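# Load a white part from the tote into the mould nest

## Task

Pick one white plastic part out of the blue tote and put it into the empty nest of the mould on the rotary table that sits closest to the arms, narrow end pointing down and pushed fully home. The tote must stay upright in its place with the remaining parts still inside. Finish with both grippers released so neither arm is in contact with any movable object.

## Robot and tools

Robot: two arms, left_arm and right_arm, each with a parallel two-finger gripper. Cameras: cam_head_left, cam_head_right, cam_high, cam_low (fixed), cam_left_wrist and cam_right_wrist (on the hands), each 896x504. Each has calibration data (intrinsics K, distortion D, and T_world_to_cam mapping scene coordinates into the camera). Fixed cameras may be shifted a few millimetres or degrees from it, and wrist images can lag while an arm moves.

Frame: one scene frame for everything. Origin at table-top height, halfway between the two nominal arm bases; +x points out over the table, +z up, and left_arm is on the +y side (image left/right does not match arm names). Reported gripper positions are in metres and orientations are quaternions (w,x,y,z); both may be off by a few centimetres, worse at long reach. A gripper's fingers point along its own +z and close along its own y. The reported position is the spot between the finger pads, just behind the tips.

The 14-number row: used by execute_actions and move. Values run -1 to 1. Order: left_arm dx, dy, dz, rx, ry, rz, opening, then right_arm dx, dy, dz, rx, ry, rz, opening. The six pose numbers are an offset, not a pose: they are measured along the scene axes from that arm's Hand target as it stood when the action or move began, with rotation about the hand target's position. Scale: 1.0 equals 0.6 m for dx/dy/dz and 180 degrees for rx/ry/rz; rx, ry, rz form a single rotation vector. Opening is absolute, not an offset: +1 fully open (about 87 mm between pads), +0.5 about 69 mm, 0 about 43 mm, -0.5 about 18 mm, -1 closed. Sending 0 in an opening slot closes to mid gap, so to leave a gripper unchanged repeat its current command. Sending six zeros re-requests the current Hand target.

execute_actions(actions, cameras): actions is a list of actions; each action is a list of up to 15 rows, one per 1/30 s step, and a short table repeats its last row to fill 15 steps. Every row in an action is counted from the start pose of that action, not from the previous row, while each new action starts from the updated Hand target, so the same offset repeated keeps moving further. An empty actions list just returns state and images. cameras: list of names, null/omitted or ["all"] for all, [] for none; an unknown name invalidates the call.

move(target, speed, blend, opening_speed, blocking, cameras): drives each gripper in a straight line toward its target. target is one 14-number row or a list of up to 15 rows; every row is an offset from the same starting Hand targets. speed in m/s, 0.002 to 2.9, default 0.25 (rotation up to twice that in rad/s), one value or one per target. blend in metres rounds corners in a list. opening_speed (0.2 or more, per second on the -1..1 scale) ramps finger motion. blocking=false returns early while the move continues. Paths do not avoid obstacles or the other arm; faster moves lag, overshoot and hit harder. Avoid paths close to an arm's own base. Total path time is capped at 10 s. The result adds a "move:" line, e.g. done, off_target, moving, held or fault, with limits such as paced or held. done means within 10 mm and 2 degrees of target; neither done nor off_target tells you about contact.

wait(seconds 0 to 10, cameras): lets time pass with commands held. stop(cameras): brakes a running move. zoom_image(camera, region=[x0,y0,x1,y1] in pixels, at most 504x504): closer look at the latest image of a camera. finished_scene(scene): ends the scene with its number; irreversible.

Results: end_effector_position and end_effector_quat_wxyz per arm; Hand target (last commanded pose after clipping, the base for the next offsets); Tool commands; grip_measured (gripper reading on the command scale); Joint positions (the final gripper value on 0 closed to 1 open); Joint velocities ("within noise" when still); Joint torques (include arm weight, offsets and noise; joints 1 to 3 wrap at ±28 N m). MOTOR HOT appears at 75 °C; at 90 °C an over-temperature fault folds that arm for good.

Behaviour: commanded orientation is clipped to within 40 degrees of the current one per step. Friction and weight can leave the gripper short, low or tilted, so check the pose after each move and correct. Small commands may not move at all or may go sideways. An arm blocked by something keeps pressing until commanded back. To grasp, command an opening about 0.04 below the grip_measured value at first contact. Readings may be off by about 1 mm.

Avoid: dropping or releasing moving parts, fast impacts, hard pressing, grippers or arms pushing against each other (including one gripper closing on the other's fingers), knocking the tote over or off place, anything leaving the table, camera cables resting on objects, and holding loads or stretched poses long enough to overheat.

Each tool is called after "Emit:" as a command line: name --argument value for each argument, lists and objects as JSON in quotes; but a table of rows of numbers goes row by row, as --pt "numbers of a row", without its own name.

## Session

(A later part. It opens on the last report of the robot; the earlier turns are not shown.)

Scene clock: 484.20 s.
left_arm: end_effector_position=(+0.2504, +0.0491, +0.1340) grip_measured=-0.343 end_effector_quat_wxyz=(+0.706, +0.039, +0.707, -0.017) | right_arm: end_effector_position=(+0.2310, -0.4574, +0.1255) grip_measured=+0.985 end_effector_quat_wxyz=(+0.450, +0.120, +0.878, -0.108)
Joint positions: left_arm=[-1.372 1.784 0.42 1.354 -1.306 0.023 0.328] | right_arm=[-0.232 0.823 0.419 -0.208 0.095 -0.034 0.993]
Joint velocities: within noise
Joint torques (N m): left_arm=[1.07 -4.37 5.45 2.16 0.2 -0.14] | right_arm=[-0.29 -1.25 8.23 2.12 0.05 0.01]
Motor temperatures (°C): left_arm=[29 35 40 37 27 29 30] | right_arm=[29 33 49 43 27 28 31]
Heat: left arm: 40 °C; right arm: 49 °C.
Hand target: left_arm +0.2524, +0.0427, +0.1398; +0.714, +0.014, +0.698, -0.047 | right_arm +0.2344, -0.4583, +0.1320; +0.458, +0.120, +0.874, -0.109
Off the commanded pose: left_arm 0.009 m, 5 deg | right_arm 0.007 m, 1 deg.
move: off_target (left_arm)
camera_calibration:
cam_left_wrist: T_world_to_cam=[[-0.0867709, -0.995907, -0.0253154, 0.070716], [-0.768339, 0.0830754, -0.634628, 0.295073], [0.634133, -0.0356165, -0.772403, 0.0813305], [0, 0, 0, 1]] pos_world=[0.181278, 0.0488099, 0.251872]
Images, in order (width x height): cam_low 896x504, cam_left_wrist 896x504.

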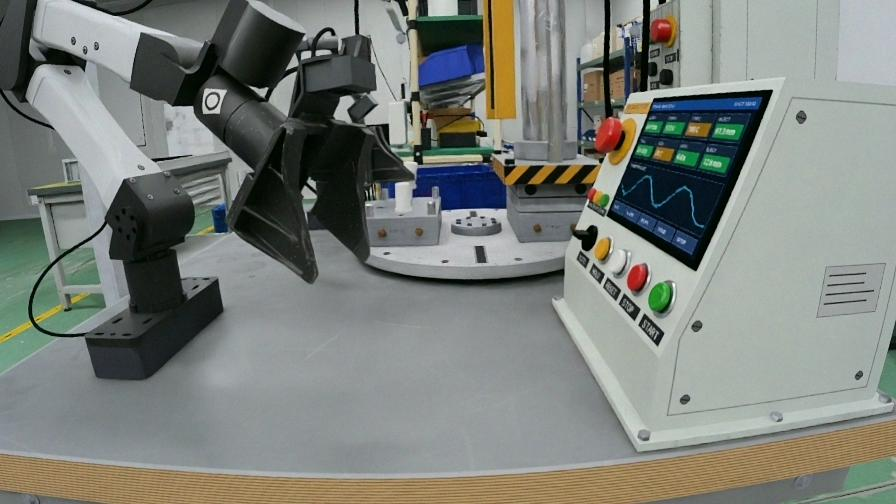

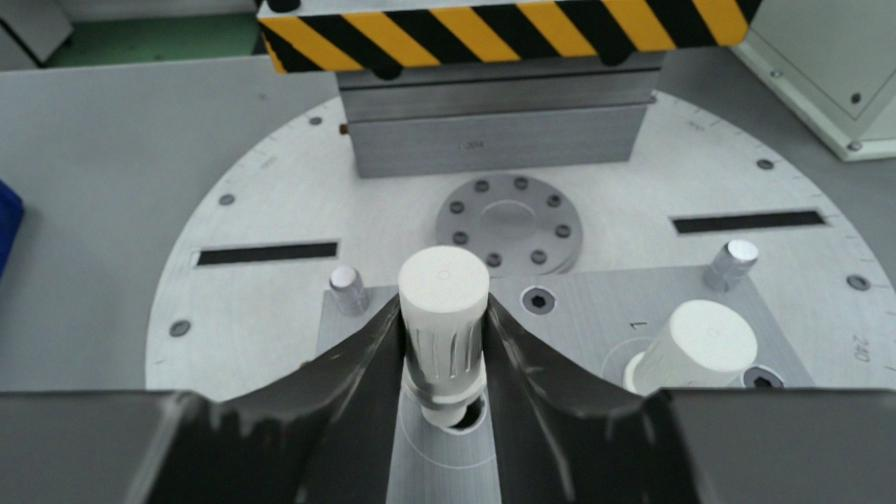

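Emit:
move --pt "0 0.033 0.075 -0.006 0 0 -0.55 0 0 0 0 0 0 1" --pt "0 -0.004 0.05 -0.006 0 0 -0.55 0 0 0 0 0 0 1" --pt "0 -0.002 -0.005 -0.006 0 0 -0.55 0 0 0 0 0 0 1" --speed 0.06 --cameras '["cam_left_wrist","cam_low"]'

Emit:
zoom_image --camera "cam_left_wrist" --region '[390, 370, 500, 490]'

Emit:
zoom_image --camera "cam_low" --region '[370, 130, 440, 230]'

Scene clock: 496.67 s.
left_arm: end_effector_position=(+0.2535, +0.0445, +0.1331) grip_measured=-0.343 end_effector_quat_wxyz=(+0.705, +0.026, +0.708, -0.029) | right_arm: end_effector_position=(+0.2310, -0.4574, +0.1255) grip_measured=+0.985 end_effector_quat_wxyz=(+0.450, +0.120, +0.878, -0.108)
Joint positions: left_arm=[-1.363 1.797 0.437 1.347 -1.298 -0.017 0.328] | right_arm=[-0.232 0.823 0.419 -0.208 0.095 -0.034 0.993]
Joint velocities: within noise
Joint torques (N m): left_arm=[0.32 -4.45 3.93 2.25 0.12 -0.02] | right_arm=[-0.28 -1.24 8.05 2.14 0.1 0.05]
Motor temperatures (°C): left_arm=[29 35 40 38 27 29 30] | right_arm=[29 33 49 43 27 28 31]
Heat: left arm: 40 °C; right arm: 49 °C.
Hand target: left_arm +0.2524, +0.0416, +0.1367; +0.714, +0.007, +0.698, -0.053 | right_arm +0.2344, -0.4583, +0.1320; +0.458, +0.120, +0.874, -0.109
Off the commanded pose: left_arm 0.005 m, 4 deg | right_arm 0.007 m, 1 deg.
move: off_target (left_arm)
camera_calibration:
cam_left_wrist: T_world_to_cam=[[-0.0843663, -0.996373, 0.0111096, 0.0609166], [-0.770987, 0.0582109, -0.634185, 0.299008], [0.631238, -0.0620692, -0.773101, 0.0804865], [0, 0, 0, 1]] pos_world=[0.184865, 0.0482858, 0.251174]
Images, in order (width x height): cam_low 896x504, cam_left_wrist 896x504.

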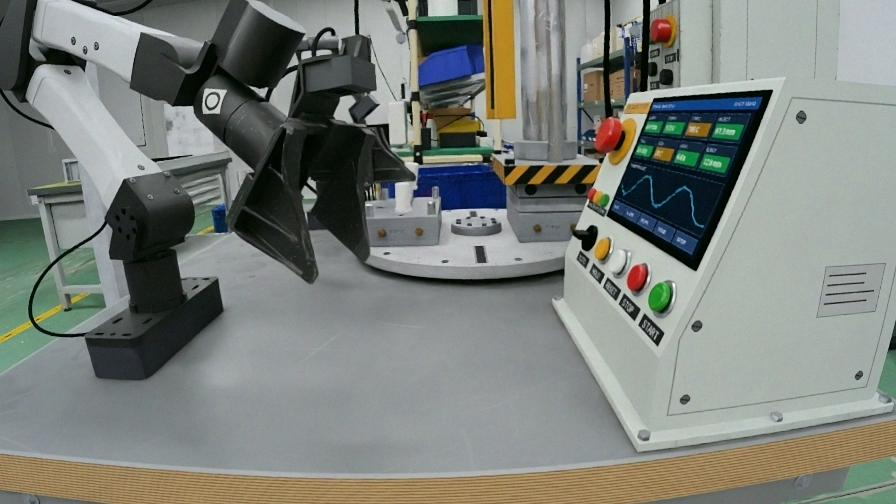

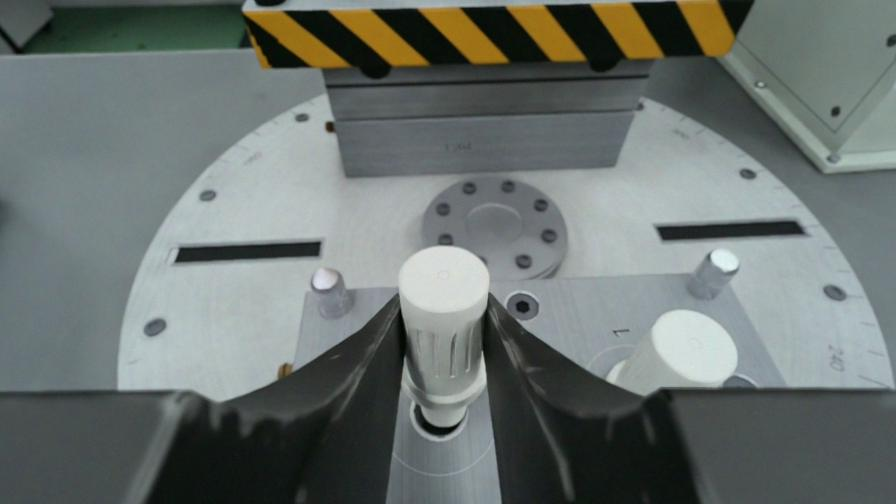

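Scaled by 4.200 from the camera's 896x504 image, which has a finer 1280x720 frame.

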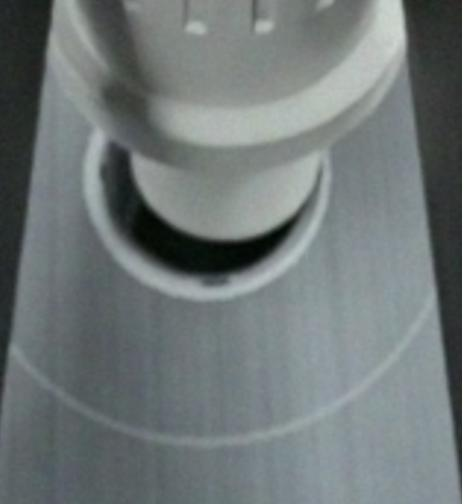

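Scaled by 5.040 from the camera's 896x504 image, which has a finer 1280x720 frame.

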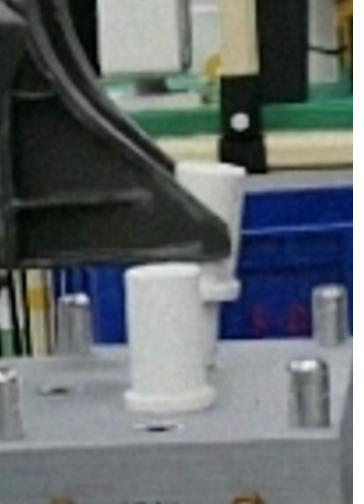

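Emit:
move --pt "0 0.033 0.075 0 0 0 -0.55 0 0 0 0 0 0 1" --pt "-0.0017 0.0015 0.05 0 0 0 -0.55 0 0 0 0 0 0 1" --pt "-0.0017 0.0033 0.0 0 0 0 -0.55 0 0 0 0 0 0 1" --speed 0.06 --cameras '["cam_left_wrist","cam_low"]'

Emit:
zoom_image --camera "cam_left_wrist" --region '[390, 370, 500, 490]'

Scene clock: 512.50 s.
left_arm: end_effector_position=(+0.2528, +0.0477, +0.1321) grip_measured=-0.343 end_effector_quat_wxyz=(+0.705, +0.028, +0.708, -0.026) | right_arm: end_effector_position=(+0.2310, -0.4574, +0.1255) grip_measured=+0.985 end_effector_quat_wxyz=(+0.450, +0.120, +0.878, -0.108)
Joint positions: left_arm=[-1.363 1.79 0.424 1.347 -1.298 -0.016 0.328] | right_arm=[-0.232 0.823 0.419 -0.208 0.095 -0.034 0.993]
Joint velocities: within noise
Joint torques (N m): left_arm=[0.16 -4.37 4.33 2.3 0.08 -0.04] | right_arm=[-0.28 -1.29 8.1 2.13 0.08 0.03]
Motor temperatures (°C): left_arm=[29 35 40 39 27 29 30] | right_arm=[29 33 49 44 27 28 31]
Heat: left arm: 40 °C; right arm: 49 °C.
Hand target: left_arm +0.2514, +0.0434, +0.1368; +0.714, +0.007, +0.698, -0.053 | right_arm +0.2344, -0.4583, +0.1320; +0.458, +0.120, +0.874, -0.109
Off the commanded pose: left_arm 0.006 m, 4 deg | right_arm 0.007 m, 1 deg.
move: off_target (left_arm)
camera_calibration:
cam_left_wrist: T_world_to_cam=[[-0.0850853, -0.996367, 0.00370876, 0.0651849], [-0.771717, 0.0635459, -0.632783, 0.29742], [0.630248, -0.0567027, -0.77432, 0.080462], [0, 0, 0, 1]] pos_world=[0.18436, 0.0506107, 0.250264]
Images, in order (width x height): cam_low 896x504, cam_left_wrist 896x504.

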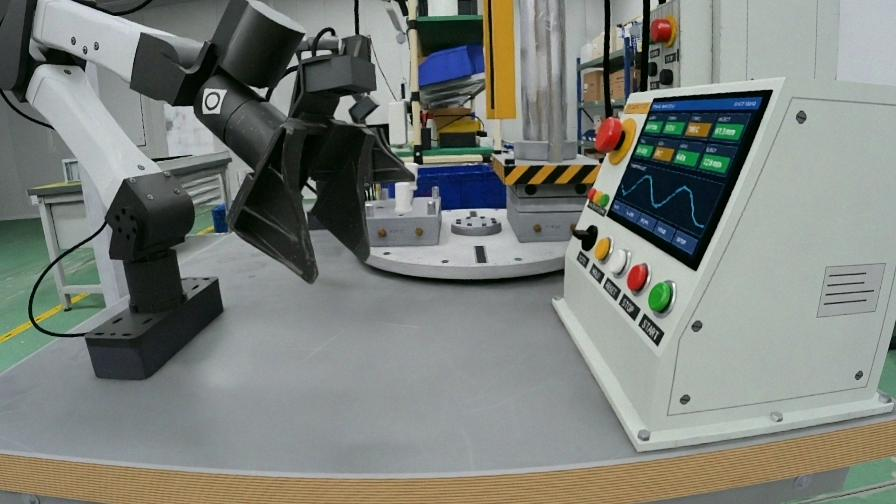

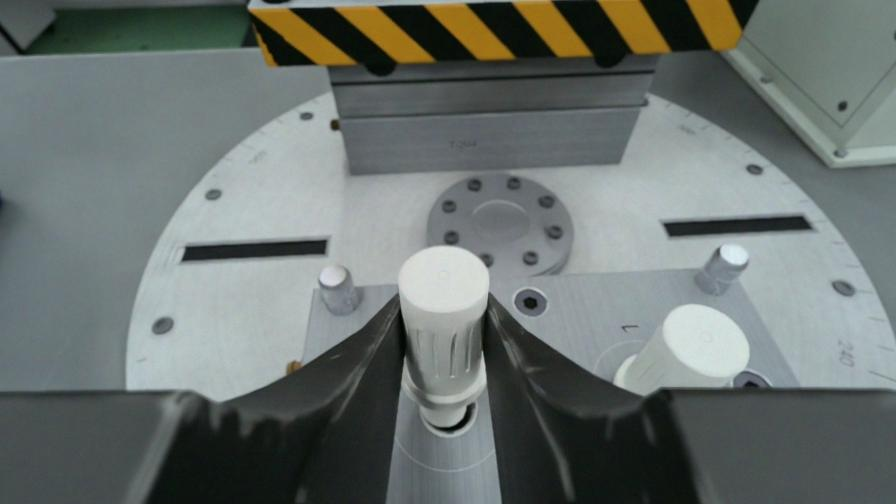

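Scaled by 4.200 from the camera's 896x504 image, which has a finer 1280x720 frame.

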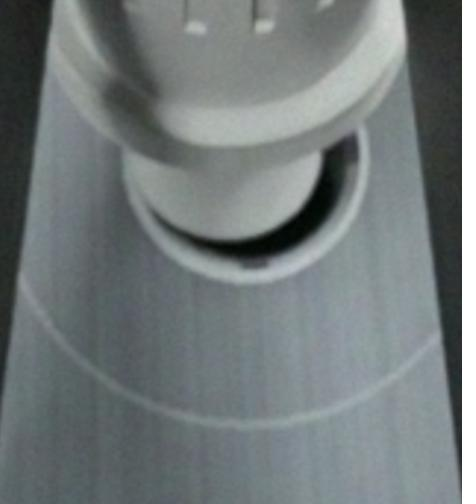

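Emit:
move --target '[0.0,-0.003,0.0,-0.0125,0.001,0,-0.55,0,0,0,0,0,0,1]' --speed 0.05 --cameras '["cam_left_wrist","cam_low"]'

Emit:
zoom_image --camera "cam_left_wrist" --region '[390, 370, 500, 490]'

Scene clock: 519.73 s.
left_arm: end_effector_position=(+0.2528, +0.0465, +0.1323) grip_measured=-0.343 end_effector_quat_wxyz=(+0.705, +0.019, +0.709, -0.036) | right_arm: end_effector_position=(+0.2310, -0.4574, +0.1255) grip_measured=+0.985 end_effector_quat_wxyz=(+0.450, +0.120, +0.878, -0.108)
Joint positions: left_arm=[-1.363 1.79 0.424 1.349 -1.298 -0.041 0.328] | right_arm=[-0.232 0.823 0.419 -0.208 0.095 -0.034 0.993]
Joint velocities: within noise
Joint torques (N m): left_arm=[0.17 -4.23 4.44 2.27 0.09 -0.17] | right_arm=[-0.4 -1.21 8.01 2.11 0.08 0]
Motor temperatures (°C): left_arm=[29 35 39 39 27 29 30] | right_arm=[29 33 49 44 27 28 31]
Heat: left arm: 39 °C; right arm: 49 °C.
Hand target: left_arm +0.2514, +0.0416, +0.1368; +0.713, -0.007, +0.698, -0.067 | right_arm +0.2344, -0.4583, +0.1320; +0.458, +0.120, +0.874, -0.109
Off the commanded pose: left_arm 0.007 m, 5 deg | right_arm 0.007 m, 1 deg.
move: off_target (left_arm)
camera_calibration:
cam_left_wrist: T_world_to_cam=[[-0.0849283, -0.995926, 0.0303238, 0.0604677], [-0.772695, 0.0466167, -0.633064, 0.29864], [0.629071, -0.0771961, -0.773505, 0.08177], [0, 0, 0, 1]] pos_world=[0.184454, 0.052612, 0.250474]
Images, in order (width x height): cam_low 896x504, cam_left_wrist 896x504.

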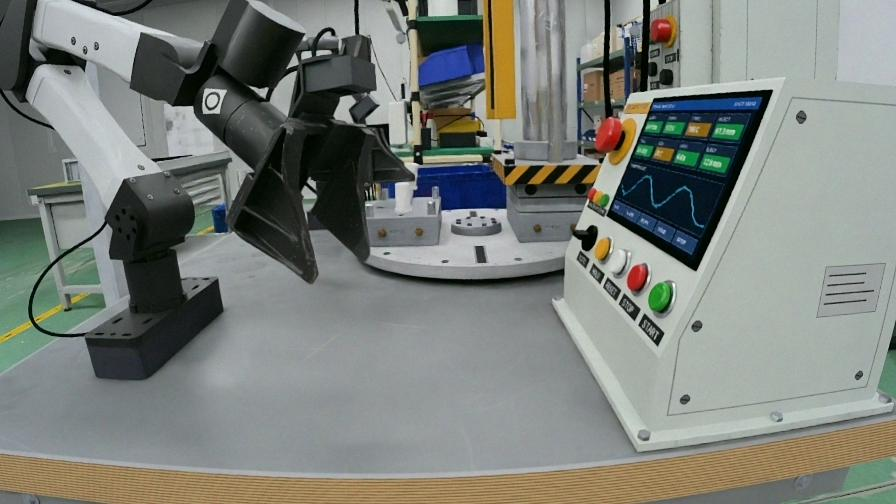

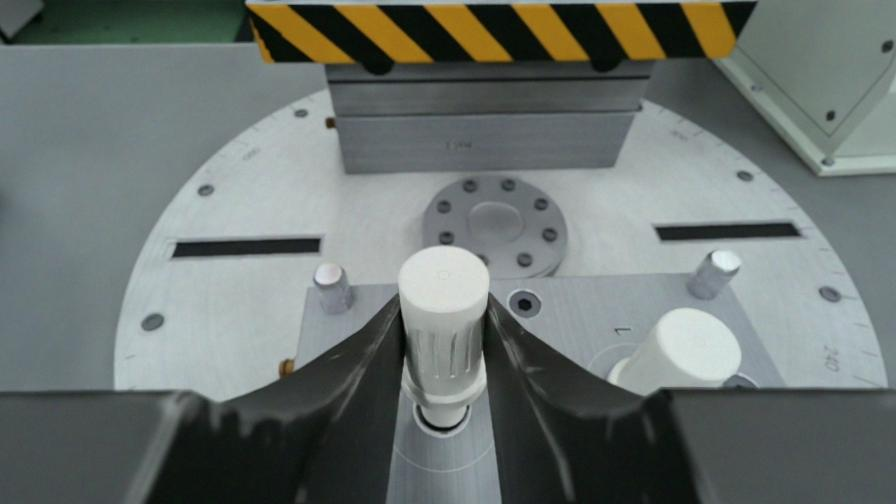

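Scaled by 4.200 from the camera's 896x504 image, which has a finer 1280x720 frame.

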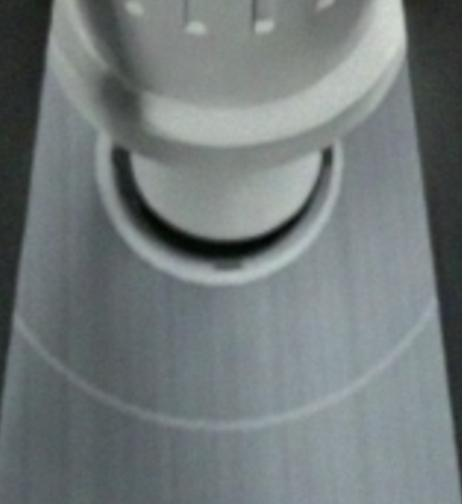

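Emit:
move --target '[0.0,0.0015,-0.022,0,0,0,-0.55,0,0,0,0,0,0,1]' --speed 0.04 --cameras '["cam_left_wrist","cam_low"]'

Emit:
zoom_image --camera "cam_left_wrist" --region '[390, 370, 500, 490]'

Emit:
zoom_image --camera "cam_low" --region '[370, 130, 440, 230]'

Scene clock: 526.27 s.
left_arm: end_effector_position=(+0.2529, +0.0465, +0.1208) grip_measured=-0.343 end_effector_quat_wxyz=(+0.704, +0.012, +0.709, -0.038) | right_arm: end_effector_position=(+0.2310, -0.4574, +0.1255) grip_measured=+0.985 end_effector_quat_wxyz=(+0.450, +0.120, +0.878, -0.108)
Joint positions: left_arm=[-1.363 1.855 0.42 1.416 -1.304 -0.057 0.328] | right_arm=[-0.232 0.823 0.419 -0.208 0.095 -0.034 0.993]
Joint velocities: within noise
Joint torques (N m): left_arm=[0.23 -4.22 3.51 2.3 0.15 -0.09] | right_arm=[-0.28 -1.24 8.1 2.15 0.07 0.04]
Motor temperatures (°C): left_arm=[29 34 39 39 27 29 30] | right_arm=[29 33 50 44 27 28 31]
Heat: left arm: 39 °C; right arm: 50 °C.
Hand target: left_arm +0.2513, +0.0426, +0.1235; +0.713, -0.006, +0.698, -0.067 | right_arm +0.2344, -0.4583, +0.1320; +0.458, +0.120, +0.874, -0.109
Off the commanded pose: left_arm 0.005 m, 4 deg | right_arm 0.007 m, 1 deg.
move: off_target (left_arm)
camera_calibration:
cam_left_wrist: T_world_to_cam=[[-0.0787308, -0.99592, 0.0440948, 0.0575771], [-0.773913, 0.0331796, -0.632423, 0.292332], [0.628379, -0.0839167, -0.773368, 0.0732362], [0, 0, 0, 1]] pos_world=[0.184753, 0.0537885, 0.238977]
Images, in order (width x height): cam_low 896x504, cam_left_wrist 896x504.

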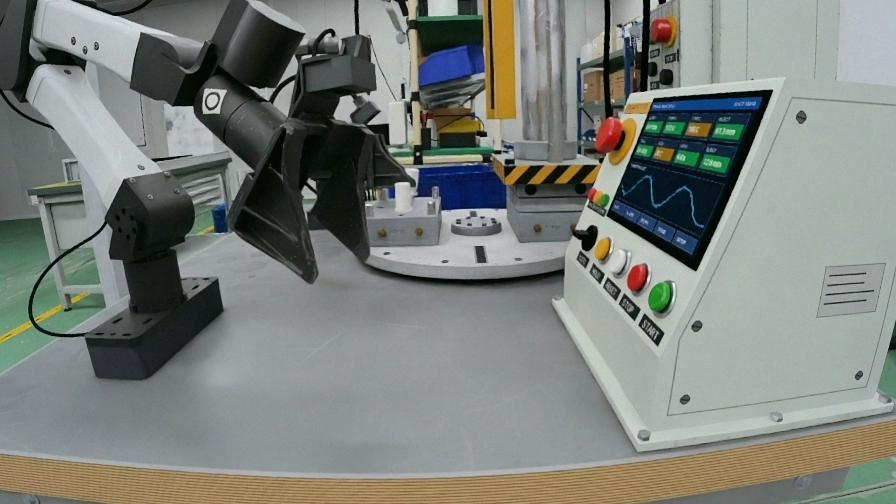

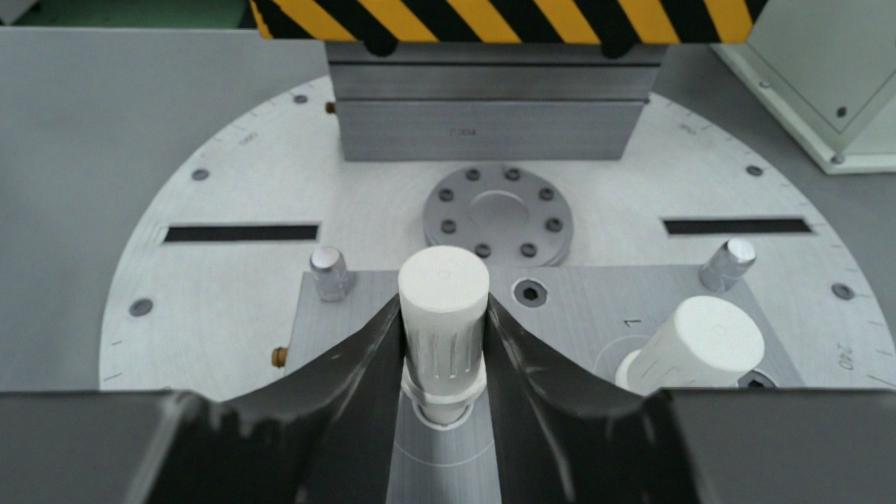

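Scaled by 4.200 from the camera's 896x504 image, which has a finer 1280x720 frame.

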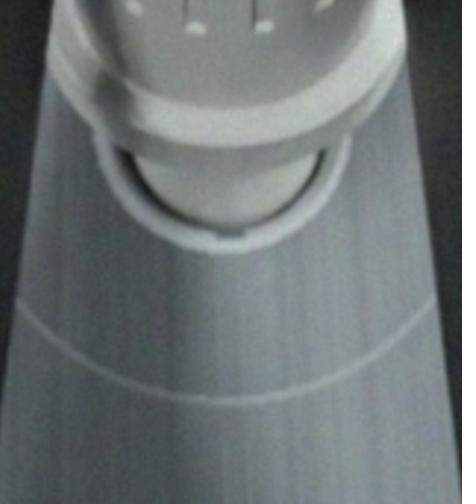

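Scaled by 5.040 from the camera's 896x504 image, which has a finer 1280x720 frame.

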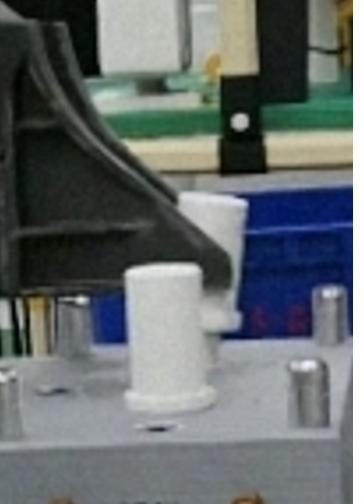

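Emit:
move --target '[-0.01,0,-0.015,0.011,-0.001,0,-0.55,0,0,0,0,0,0,1]' --speed 0.03 --cameras '["cam_left_wrist","cam_low"]'

Emit:
zoom_image --camera "cam_left_wrist" --region '[350, 220, 550, 500]'

Emit:
zoom_image --camera "cam_low" --region '[370, 130, 440, 230]'

Scene clock: 533.43 s.
left_arm: end_effector_position=(+0.2494, +0.0462, +0.1167) grip_measured=-0.343 end_effector_quat_wxyz=(+0.704, +0.019, +0.710, -0.031) | right_arm: end_effector_position=(+0.2310, -0.4574, +0.1255) grip_measured=+0.985 end_effector_quat_wxyz=(+0.450, +0.120, +0.878, -0.108)
Joint positions: left_arm=[-1.377 1.873 0.422 1.42 -1.319 -0.048 0.328] | right_arm=[-0.232 0.823 0.419 -0.208 0.095 -0.034 0.993]
Joint velocities: within noise
Joint torques (N m): left_arm=[-0.47 -2.69 3.07 2.44 0.07 -0.02] | right_arm=[-0.39 -1.31 8.17 2.15 0.08 0.05]
Motor temperatures (°C): left_arm=[29 34 39 39 27 29 30] | right_arm=[29 33 50 44 27 28 31]
Heat: left arm: 39 °C; right arm: 50 °C.
Hand target: left_arm +0.2454, +0.0427, +0.1145; +0.714, +0.006, +0.698, -0.055 | right_arm +0.2344, -0.4583, +0.1320; +0.458, +0.120, +0.874, -0.109
Off the commanded pose: left_arm 0.006 m, 4 deg | right_arm 0.007 m, 1 deg.
move: off_target (left_arm)
camera_calibration:
cam_left_wrist: T_world_to_cam=[[-0.0772664, -0.996726, 0.0238226, 0.0592167], [-0.774642, 0.0449738, -0.630799, 0.286463], [0.627662, -0.0671935, -0.775581, 0.0719056], [0, 0, 0, 1]] pos_world=[0.18135, 0.0509711, 0.235059]
Images, in order (width x height): cam_low 896x504, cam_left_wrist 896x504.

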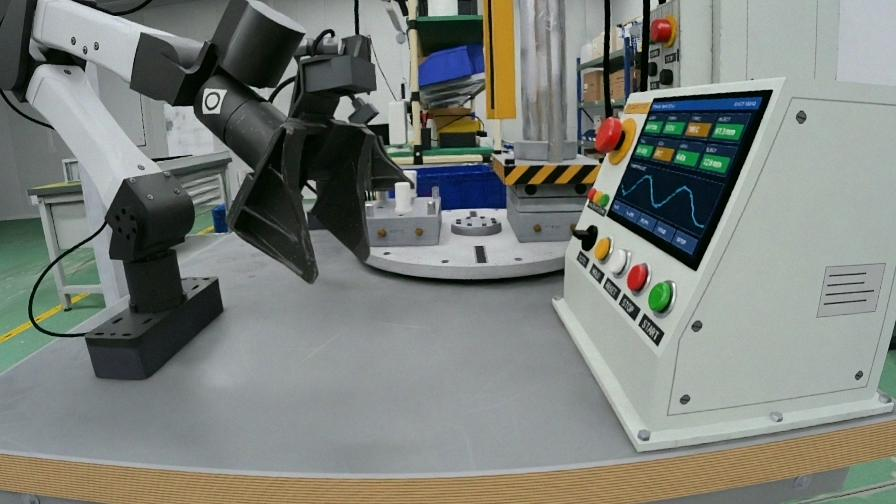

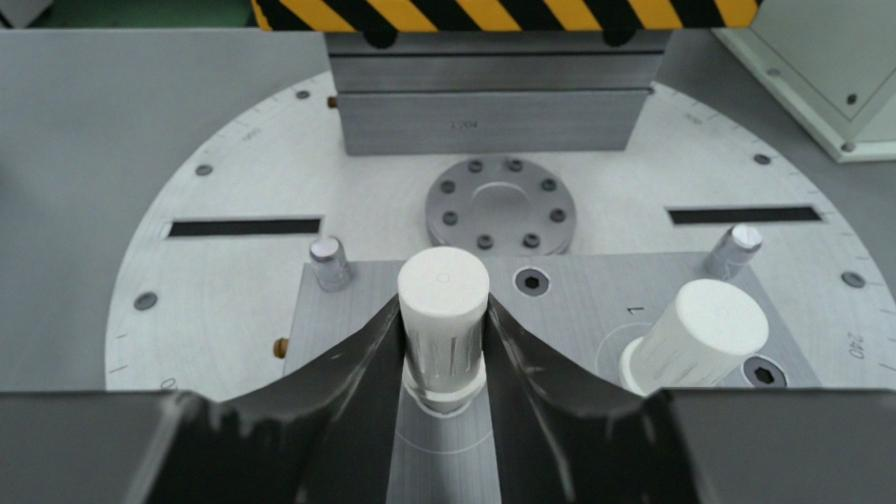

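Scaled by 1.800 from the camera's 896x504 image, which has a finer 1280x720 frame.

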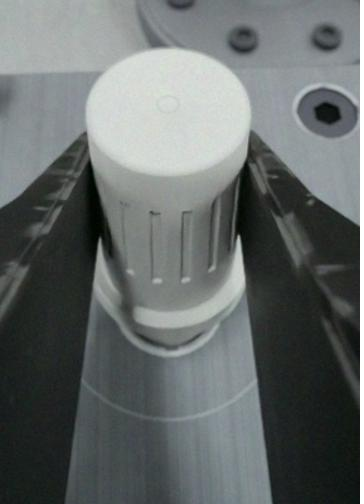

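Scaled by 5.040 from the camera's 896x504 image, which has a finer 1280x720 frame.

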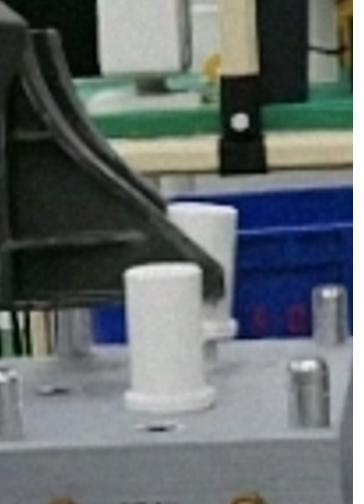

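Emit:
move --target '[-0.006,0.001,-0.017,0,0,0,-0.55,0,0,0,0,0,0,1]' --speed 0.03 --cameras '["cam_left_wrist","cam_low"]'

Emit:
zoom_image --camera "cam_left_wrist" --region '[350, 220, 550, 500]'

Emit:
zoom_image --camera "cam_low" --region '[370, 130, 440, 230]'

Scene clock: 543.70 s.
left_arm: end_effector_position=(+0.2473, +0.0458, +0.1111) grip_measured=-0.343 end_effector_quat_wxyz=(+0.702, +0.025, +0.711, -0.023) | right_arm: end_effector_position=(+0.2310, -0.4574, +0.1255) grip_measured=+0.985 end_effector_quat_wxyz=(+0.450, +0.120, +0.878, -0.108)
Joint positions: left_arm=[-1.385 1.895 0.425 1.42 -1.329 -0.047 0.328] | right_arm=[-0.232 0.823 0.419 -0.208 0.095 -0.034 0.993]
Joint velocities: within noise
Joint torques (N m): left_arm=[-0.79 -1.96 2.17 2.47 0.02 -0.35] | right_arm=[-0.36 -1.28 8.17 2.16 0.1 0.01]
Motor temperatures (°C): left_arm=[29 34 39 41 27 29 30] | right_arm=[29 33 50 44 27 28 31]
Heat: left arm: 41 °C; right arm: 50 °C.
Hand target: left_arm +0.2418, +0.0432, +0.1043; +0.714, +0.006, +0.698, -0.055 | right_arm +0.2344, -0.4583, +0.1320; +0.458, +0.120, +0.874, -0.109
Off the commanded pose: left_arm 0.009 m, 5 deg | right_arm 0.007 m, 1 deg.
move: off_target (left_arm)
camera_calibration:
cam_left_wrist: T_world_to_cam=[[-0.0764211, -0.997065, 0.00452731, 0.0607871], [-0.776575, 0.0566722, -0.627471, 0.280842], [0.625373, -0.0514678, -0.778627, 0.0690814], [0, 0, 0, 1]] pos_world=[0.179539, 0.0482482, 0.229734]
Images, in order (width x height): cam_low 896x504, cam_left_wrist 896x504.

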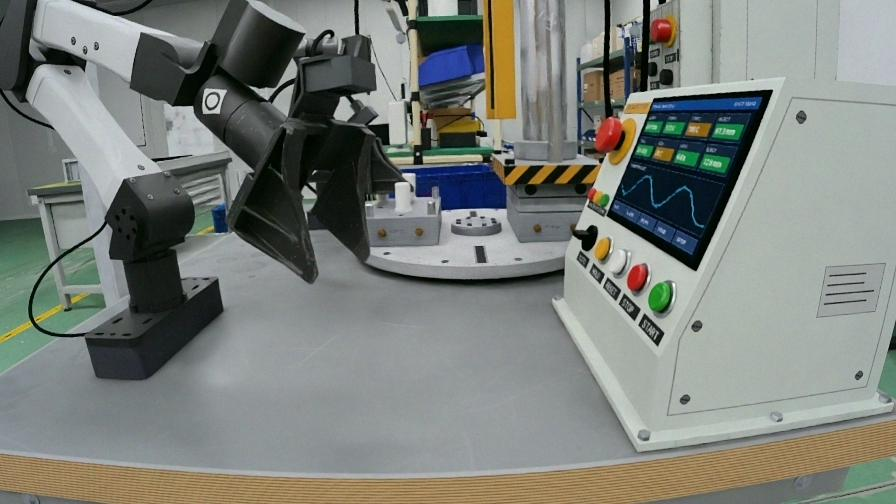

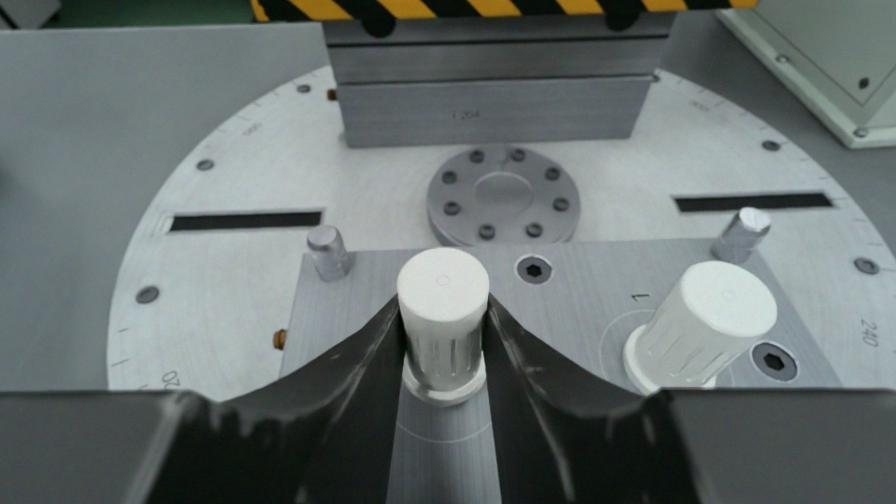

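Scaled by 1.800 from the camera's 896x504 image, which has a finer 1280x720 frame.

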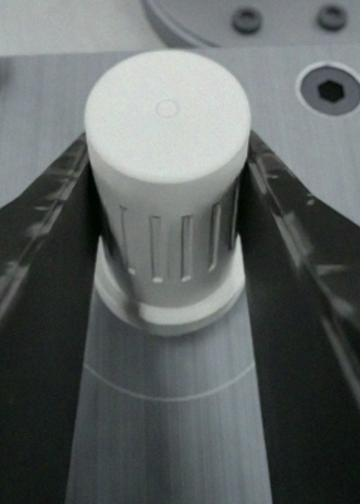

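Scaled by 5.040 from the camera's 896x504 image, which has a finer 1280x720 frame.

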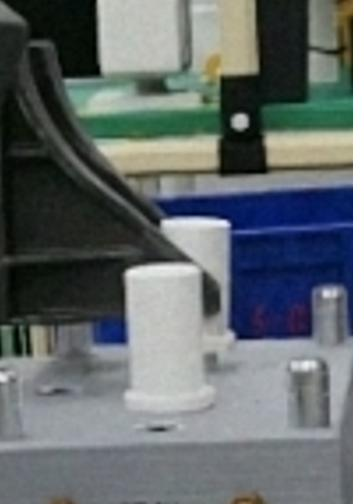

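Emit:
move --target '[-0.001,0,-0.015,0,0,0,-0.55,0,0,0,0,0,0,1]' --speed 0.03 --cameras '["cam_left_wrist","cam_low"]'

Emit:
zoom_image --camera "cam_left_wrist" --region '[350, 220, 550, 500]'

Emit:
zoom_image --camera "cam_low" --region '[370, 130, 440, 230]'

Scene clock: 549.20 s.
left_arm: end_effector_position=(+0.2446, +0.0459, +0.1031) grip_measured=-0.344 end_effector_quat_wxyz=(+0.701, +0.021, +0.713, -0.019) | right_arm: end_effector_position=(+0.2310, -0.4574, +0.1255) grip_measured=+0.985 end_effector_quat_wxyz=(+0.450, +0.120, +0.878, -0.108)
Joint positions: left_arm=[-1.396 1.929 0.431 1.421 -1.352 -0.073 0.328] | right_arm=[-0.232 0.823 0.419 -0.208 0.095 -0.034 0.993]
Joint velocities: within noise
Joint torques (N m): left_arm=[-0.06 -1.95 1.59 2.53 0.2 -0.35] | right_arm=[-0.38 -1.35 8.12 2.16 0.09 0.02]
Motor temperatures (°C): left_arm=[29 34 39 41 27 29 30] | right_arm=[29 33 50 44 27 28 31]
Heat: left arm: 41 °C; right arm: 50 °C.
Hand target: left_arm +0.2412, +0.0432, +0.0953; +0.714, +0.006, +0.698, -0.055 | right_arm +0.2344, -0.4583, +0.1320; +0.458, +0.120, +0.874, -0.109
Off the commanded pose: left_arm 0.009 m, 5 deg | right_arm 0.007 m, 1 deg.
move: off_target (left_arm)
camera_calibration:
cam_left_wrist: T_world_to_cam=[[-0.0639402, -0.997942, 0.00490656, 0.0575608], [-0.780095, 0.0469148, -0.623899, 0.274763], [0.622385, -0.0437199, -0.781489, 0.0652232], [0, 0, 0, 1]] pos_world=[0.177428, 0.0474034, 0.222113]
Images, in order (width x height): cam_low 896x504, cam_left_wrist 896x504.

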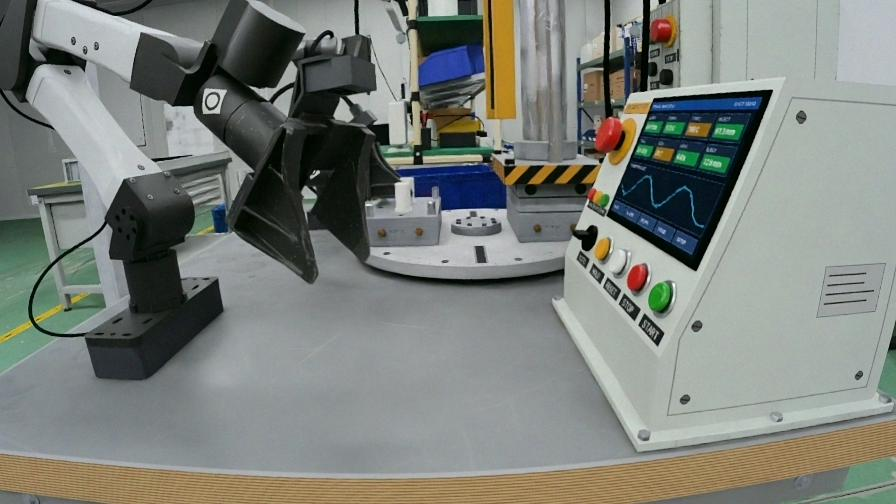

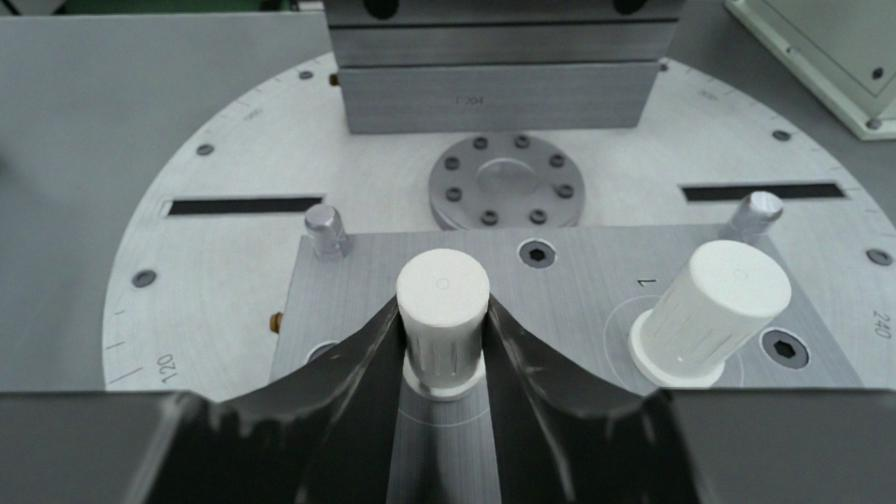

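Scaled by 1.800 from the camera's 896x504 image, which has a finer 1280x720 frame.

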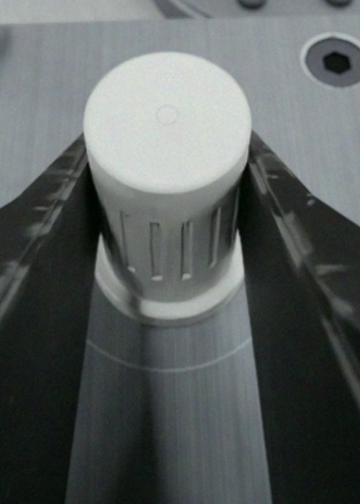

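Scaled by 5.040 from the camera's 896x504 image, which has a finer 1280x720 frame.

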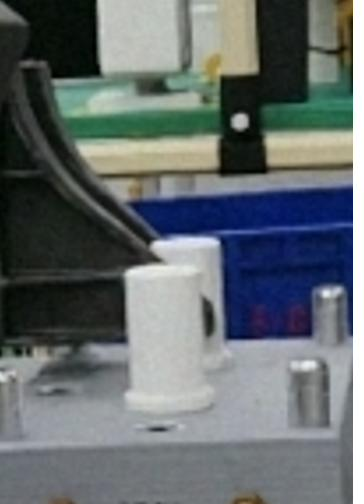

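Emit:
move --target '[0.001,0.001,-0.01,0,0,0,-0.55,0,0,0,0,0,0,1]' --speed 0.03 --cameras '["cam_left_wrist","cam_low"]'

Emit:
zoom_image --camera "cam_left_wrist" --region '[350, 220, 550, 500]'

Emit:
zoom_image --camera "cam_low" --region '[370, 130, 440, 230]'

Scene clock: 556.60 s.
left_arm: end_effector_position=(+0.2449, +0.0461, +0.1030) grip_measured=-0.344 end_effector_quat_wxyz=(+0.701, +0.013, +0.713, -0.020) | right_arm: end_effector_position=(+0.2310, -0.4574, +0.1255) grip_measured=+0.985 end_effector_quat_wxyz=(+0.450, +0.120, +0.878, -0.108)
Joint positions: left_arm=[-1.396 1.933 0.436 1.421 -1.363 -0.085 0.328] | right_arm=[-0.232 0.823 0.419 -0.208 0.095 -0.034 0.993]
Joint velocities: within noise
Joint torques (N m): left_arm=[0.12 -0.95 1.03 2.49 0.33 -0.44] | right_arm=[-0.28 -1.37 8.2 2.12 0.11 0]
Motor temperatures (°C): left_arm=[29 33 38 42 27 29 30] | right_arm=[29 33 50 44 27 28 31]
Heat: left arm: 42 °C; right arm: 50 °C.
Hand target: left_arm +0.2417, +0.0438, +0.0894; +0.714, +0.006, +0.698, -0.055 | right_arm +0.2344, -0.4583, +0.1320; +0.458, +0.120, +0.874, -0.109
Off the commanded pose: left_arm 0.014 m, 5 deg | right_arm 0.007 m, 1 deg.
move: off_target (left_arm)
camera_calibration:
cam_left_wrist: T_world_to_cam=[[-0.0531249, -0.998444, 0.0169788, 0.0539991], [-0.780402, 0.0309034, -0.624514, 0.275722], [0.623017, -0.0464275, -0.780829, 0.0648601], [0, 0, 0, 1]] pos_world=[0.177634, 0.0484056, 0.22192]
Images, in order (width x height): cam_low 896x504, cam_left_wrist 896x504.

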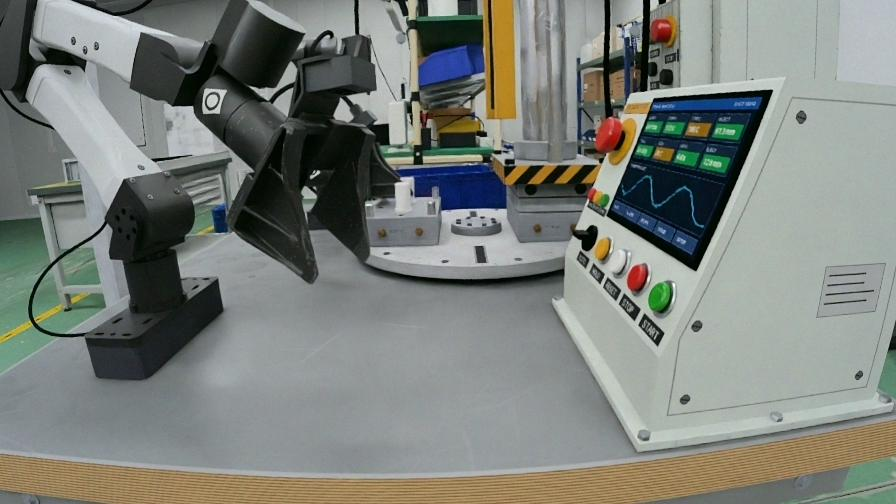

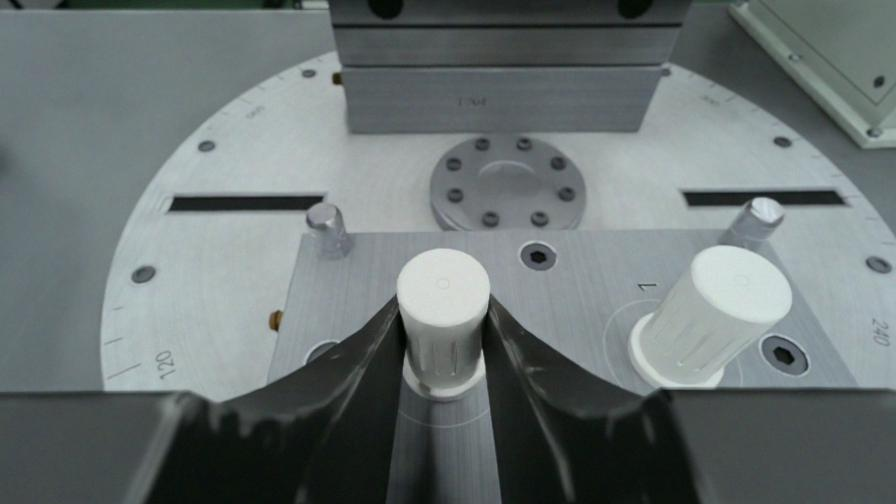

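Scaled by 1.800 from the camera's 896x504 image, which has a finer 1280x720 frame.

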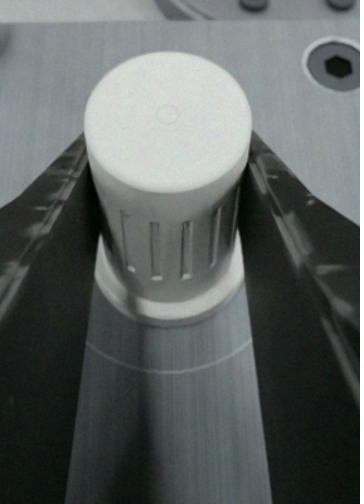

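Scaled by 5.040 from the camera's 896x504 image, which has a finer 1280x720 frame.

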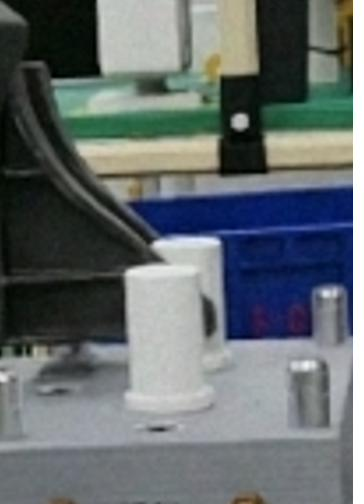

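Emit:
move --target '[0.005,0.003,0.0225,0,0,0,-0.55,0,0,0,0,0,0,1]' --speed 0.03 --cameras '[]'

Emit:
move --target '[0,0,0,0,0,0,-0.12,0,0,0,0,0,0,1]' --opening_speed 0.25 --cameras '["cam_low","cam_left_wrist"]'

Emit:
zoom_image --camera "cam_left_wrist" --region '[300, 200, 600, 470]'

Scene clock: 574.87 s.
left_arm: end_effector_position=(+0.2448, +0.0459, +0.1033) grip_measured=-0.344 end_effector_quat_wxyz=(+0.701, +0.020, +0.713, -0.018) | right_arm: end_effector_position=(+0.2310, -0.4574, +0.1255) grip_measured=+0.985 end_effector_quat_wxyz=(+0.450, +0.120, +0.878, -0.108)
Joint positions: left_arm=[-1.396 1.93 0.434 1.421 -1.356 -0.072 0.328] | right_arm=[-0.232 0.823 0.419 -0.208 0.095 -0.034 0.993]
Joint velocities: within noise
Joint torques (N m): left_arm=[1.07 -4.26 0.68 2.59 0.38 -0.1] | right_arm=[-0.29 -1.25 8.1 2.15 0.1 -0.01]
Motor temperatures (°C): left_arm=[29 33 38 44 27 29 30] | right_arm=[29 33 50 44 27 28 31]
Heat: left arm: 44 °C; right arm: 50 °C.
Hand target: left_arm +0.2448, +0.0455, +0.1028; +0.714, +0.006, +0.698, -0.055 | right_arm +0.2344, -0.4583, +0.1320; +0.458, +0.120, +0.874, -0.109
Off the commanded pose: left_arm 0.001 m, 5 deg | right_arm 0.007 m, 1 deg.
move: off_target (left_arm)
No camera images: "cameras" was empty.

Scene clock: 576.80 s.
left_arm: end_effector_position=(+0.2422, +0.0417, +0.0979) grip_measured=-0.121 end_effector_quat_wxyz=(+0.698, +0.034, +0.715, -0.033) | right_arm: end_effector_position=(+0.2310, -0.4574, +0.1255) grip_measured=+0.985 end_effector_quat_wxyz=(+0.450, +0.120, +0.878, -0.108)
Joint positions: left_arm=[-1.401 1.938 0.42 1.421 -1.317 -0.093 0.44] | right_arm=[-0.232 0.823 0.419 -0.208 0.095 -0.034 0.993]
Joint velocities: within noise
Joint torques (N m): left_arm=[1.4 -4.21 1.83 2.78 -0.03 0.16] | right_arm=[-0.38 -1.24 8.02 2.15 0.08 0]
Motor temperatures (°C): left_arm=[29 33 38 44 27 29 30] | right_arm=[29 33 50 44 27 28 31]
Heat: left arm: 44 °C; right arm: 50 °C.
Hand target: left_arm +0.2448, +0.0456, +0.1028; +0.714, +0.006, +0.698, -0.055 | right_arm +0.2344, -0.4583, +0.1320; +0.458, +0.120, +0.874, -0.109
Off the commanded pose: left_arm 0.007 m, 5 deg | right_arm 0.007 m, 1 deg.
move: off_target (left_arm)
camera_calibration:
cam_left_wrist: T_world_to_cam=[[-0.102519, -0.994713, 0.00591357, 0.0624542], [-0.782539, 0.0769786, -0.617824, 0.268553], [0.614103, -0.0679664, -0.786294, 0.0659172], [0, 0, 0, 1]] pos_world=[0.176076, 0.0459314, 0.217379]
Images, in order (width x height): cam_low 896x504, cam_left_wrist 896x504.

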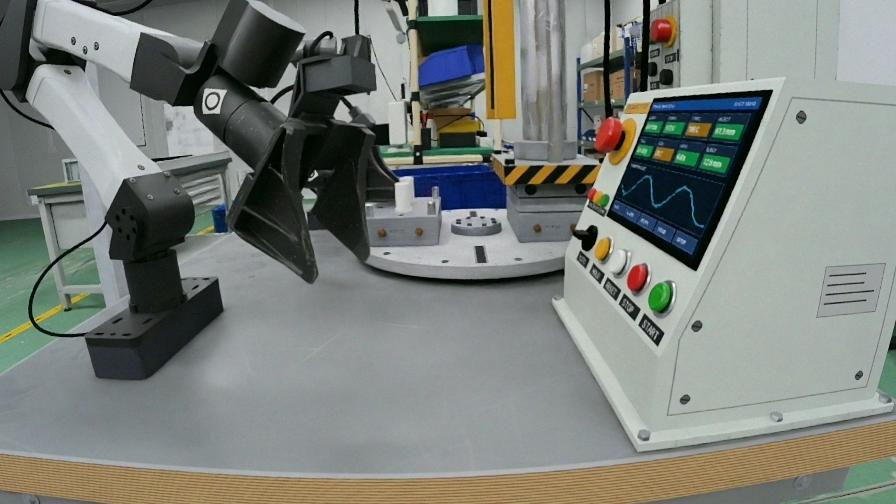

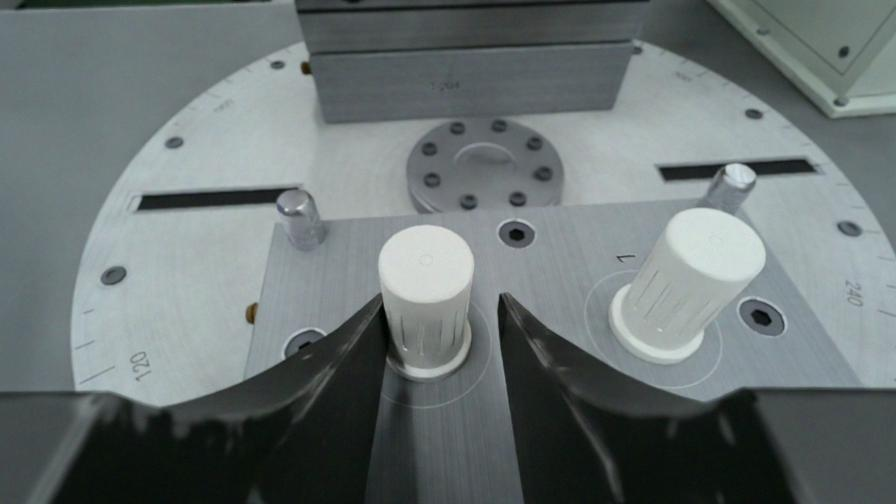

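Scaled by 1.680 from the camera's 896x504 image, which has a finer 1280x720 frame.

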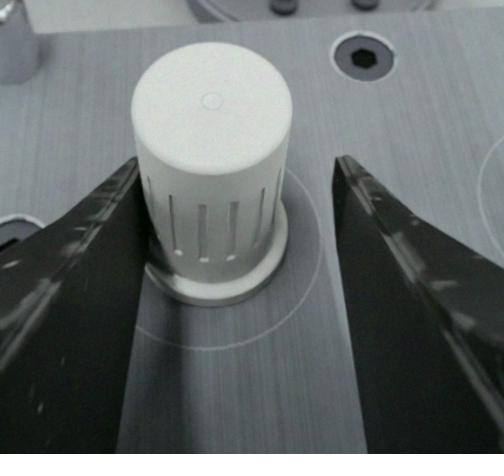

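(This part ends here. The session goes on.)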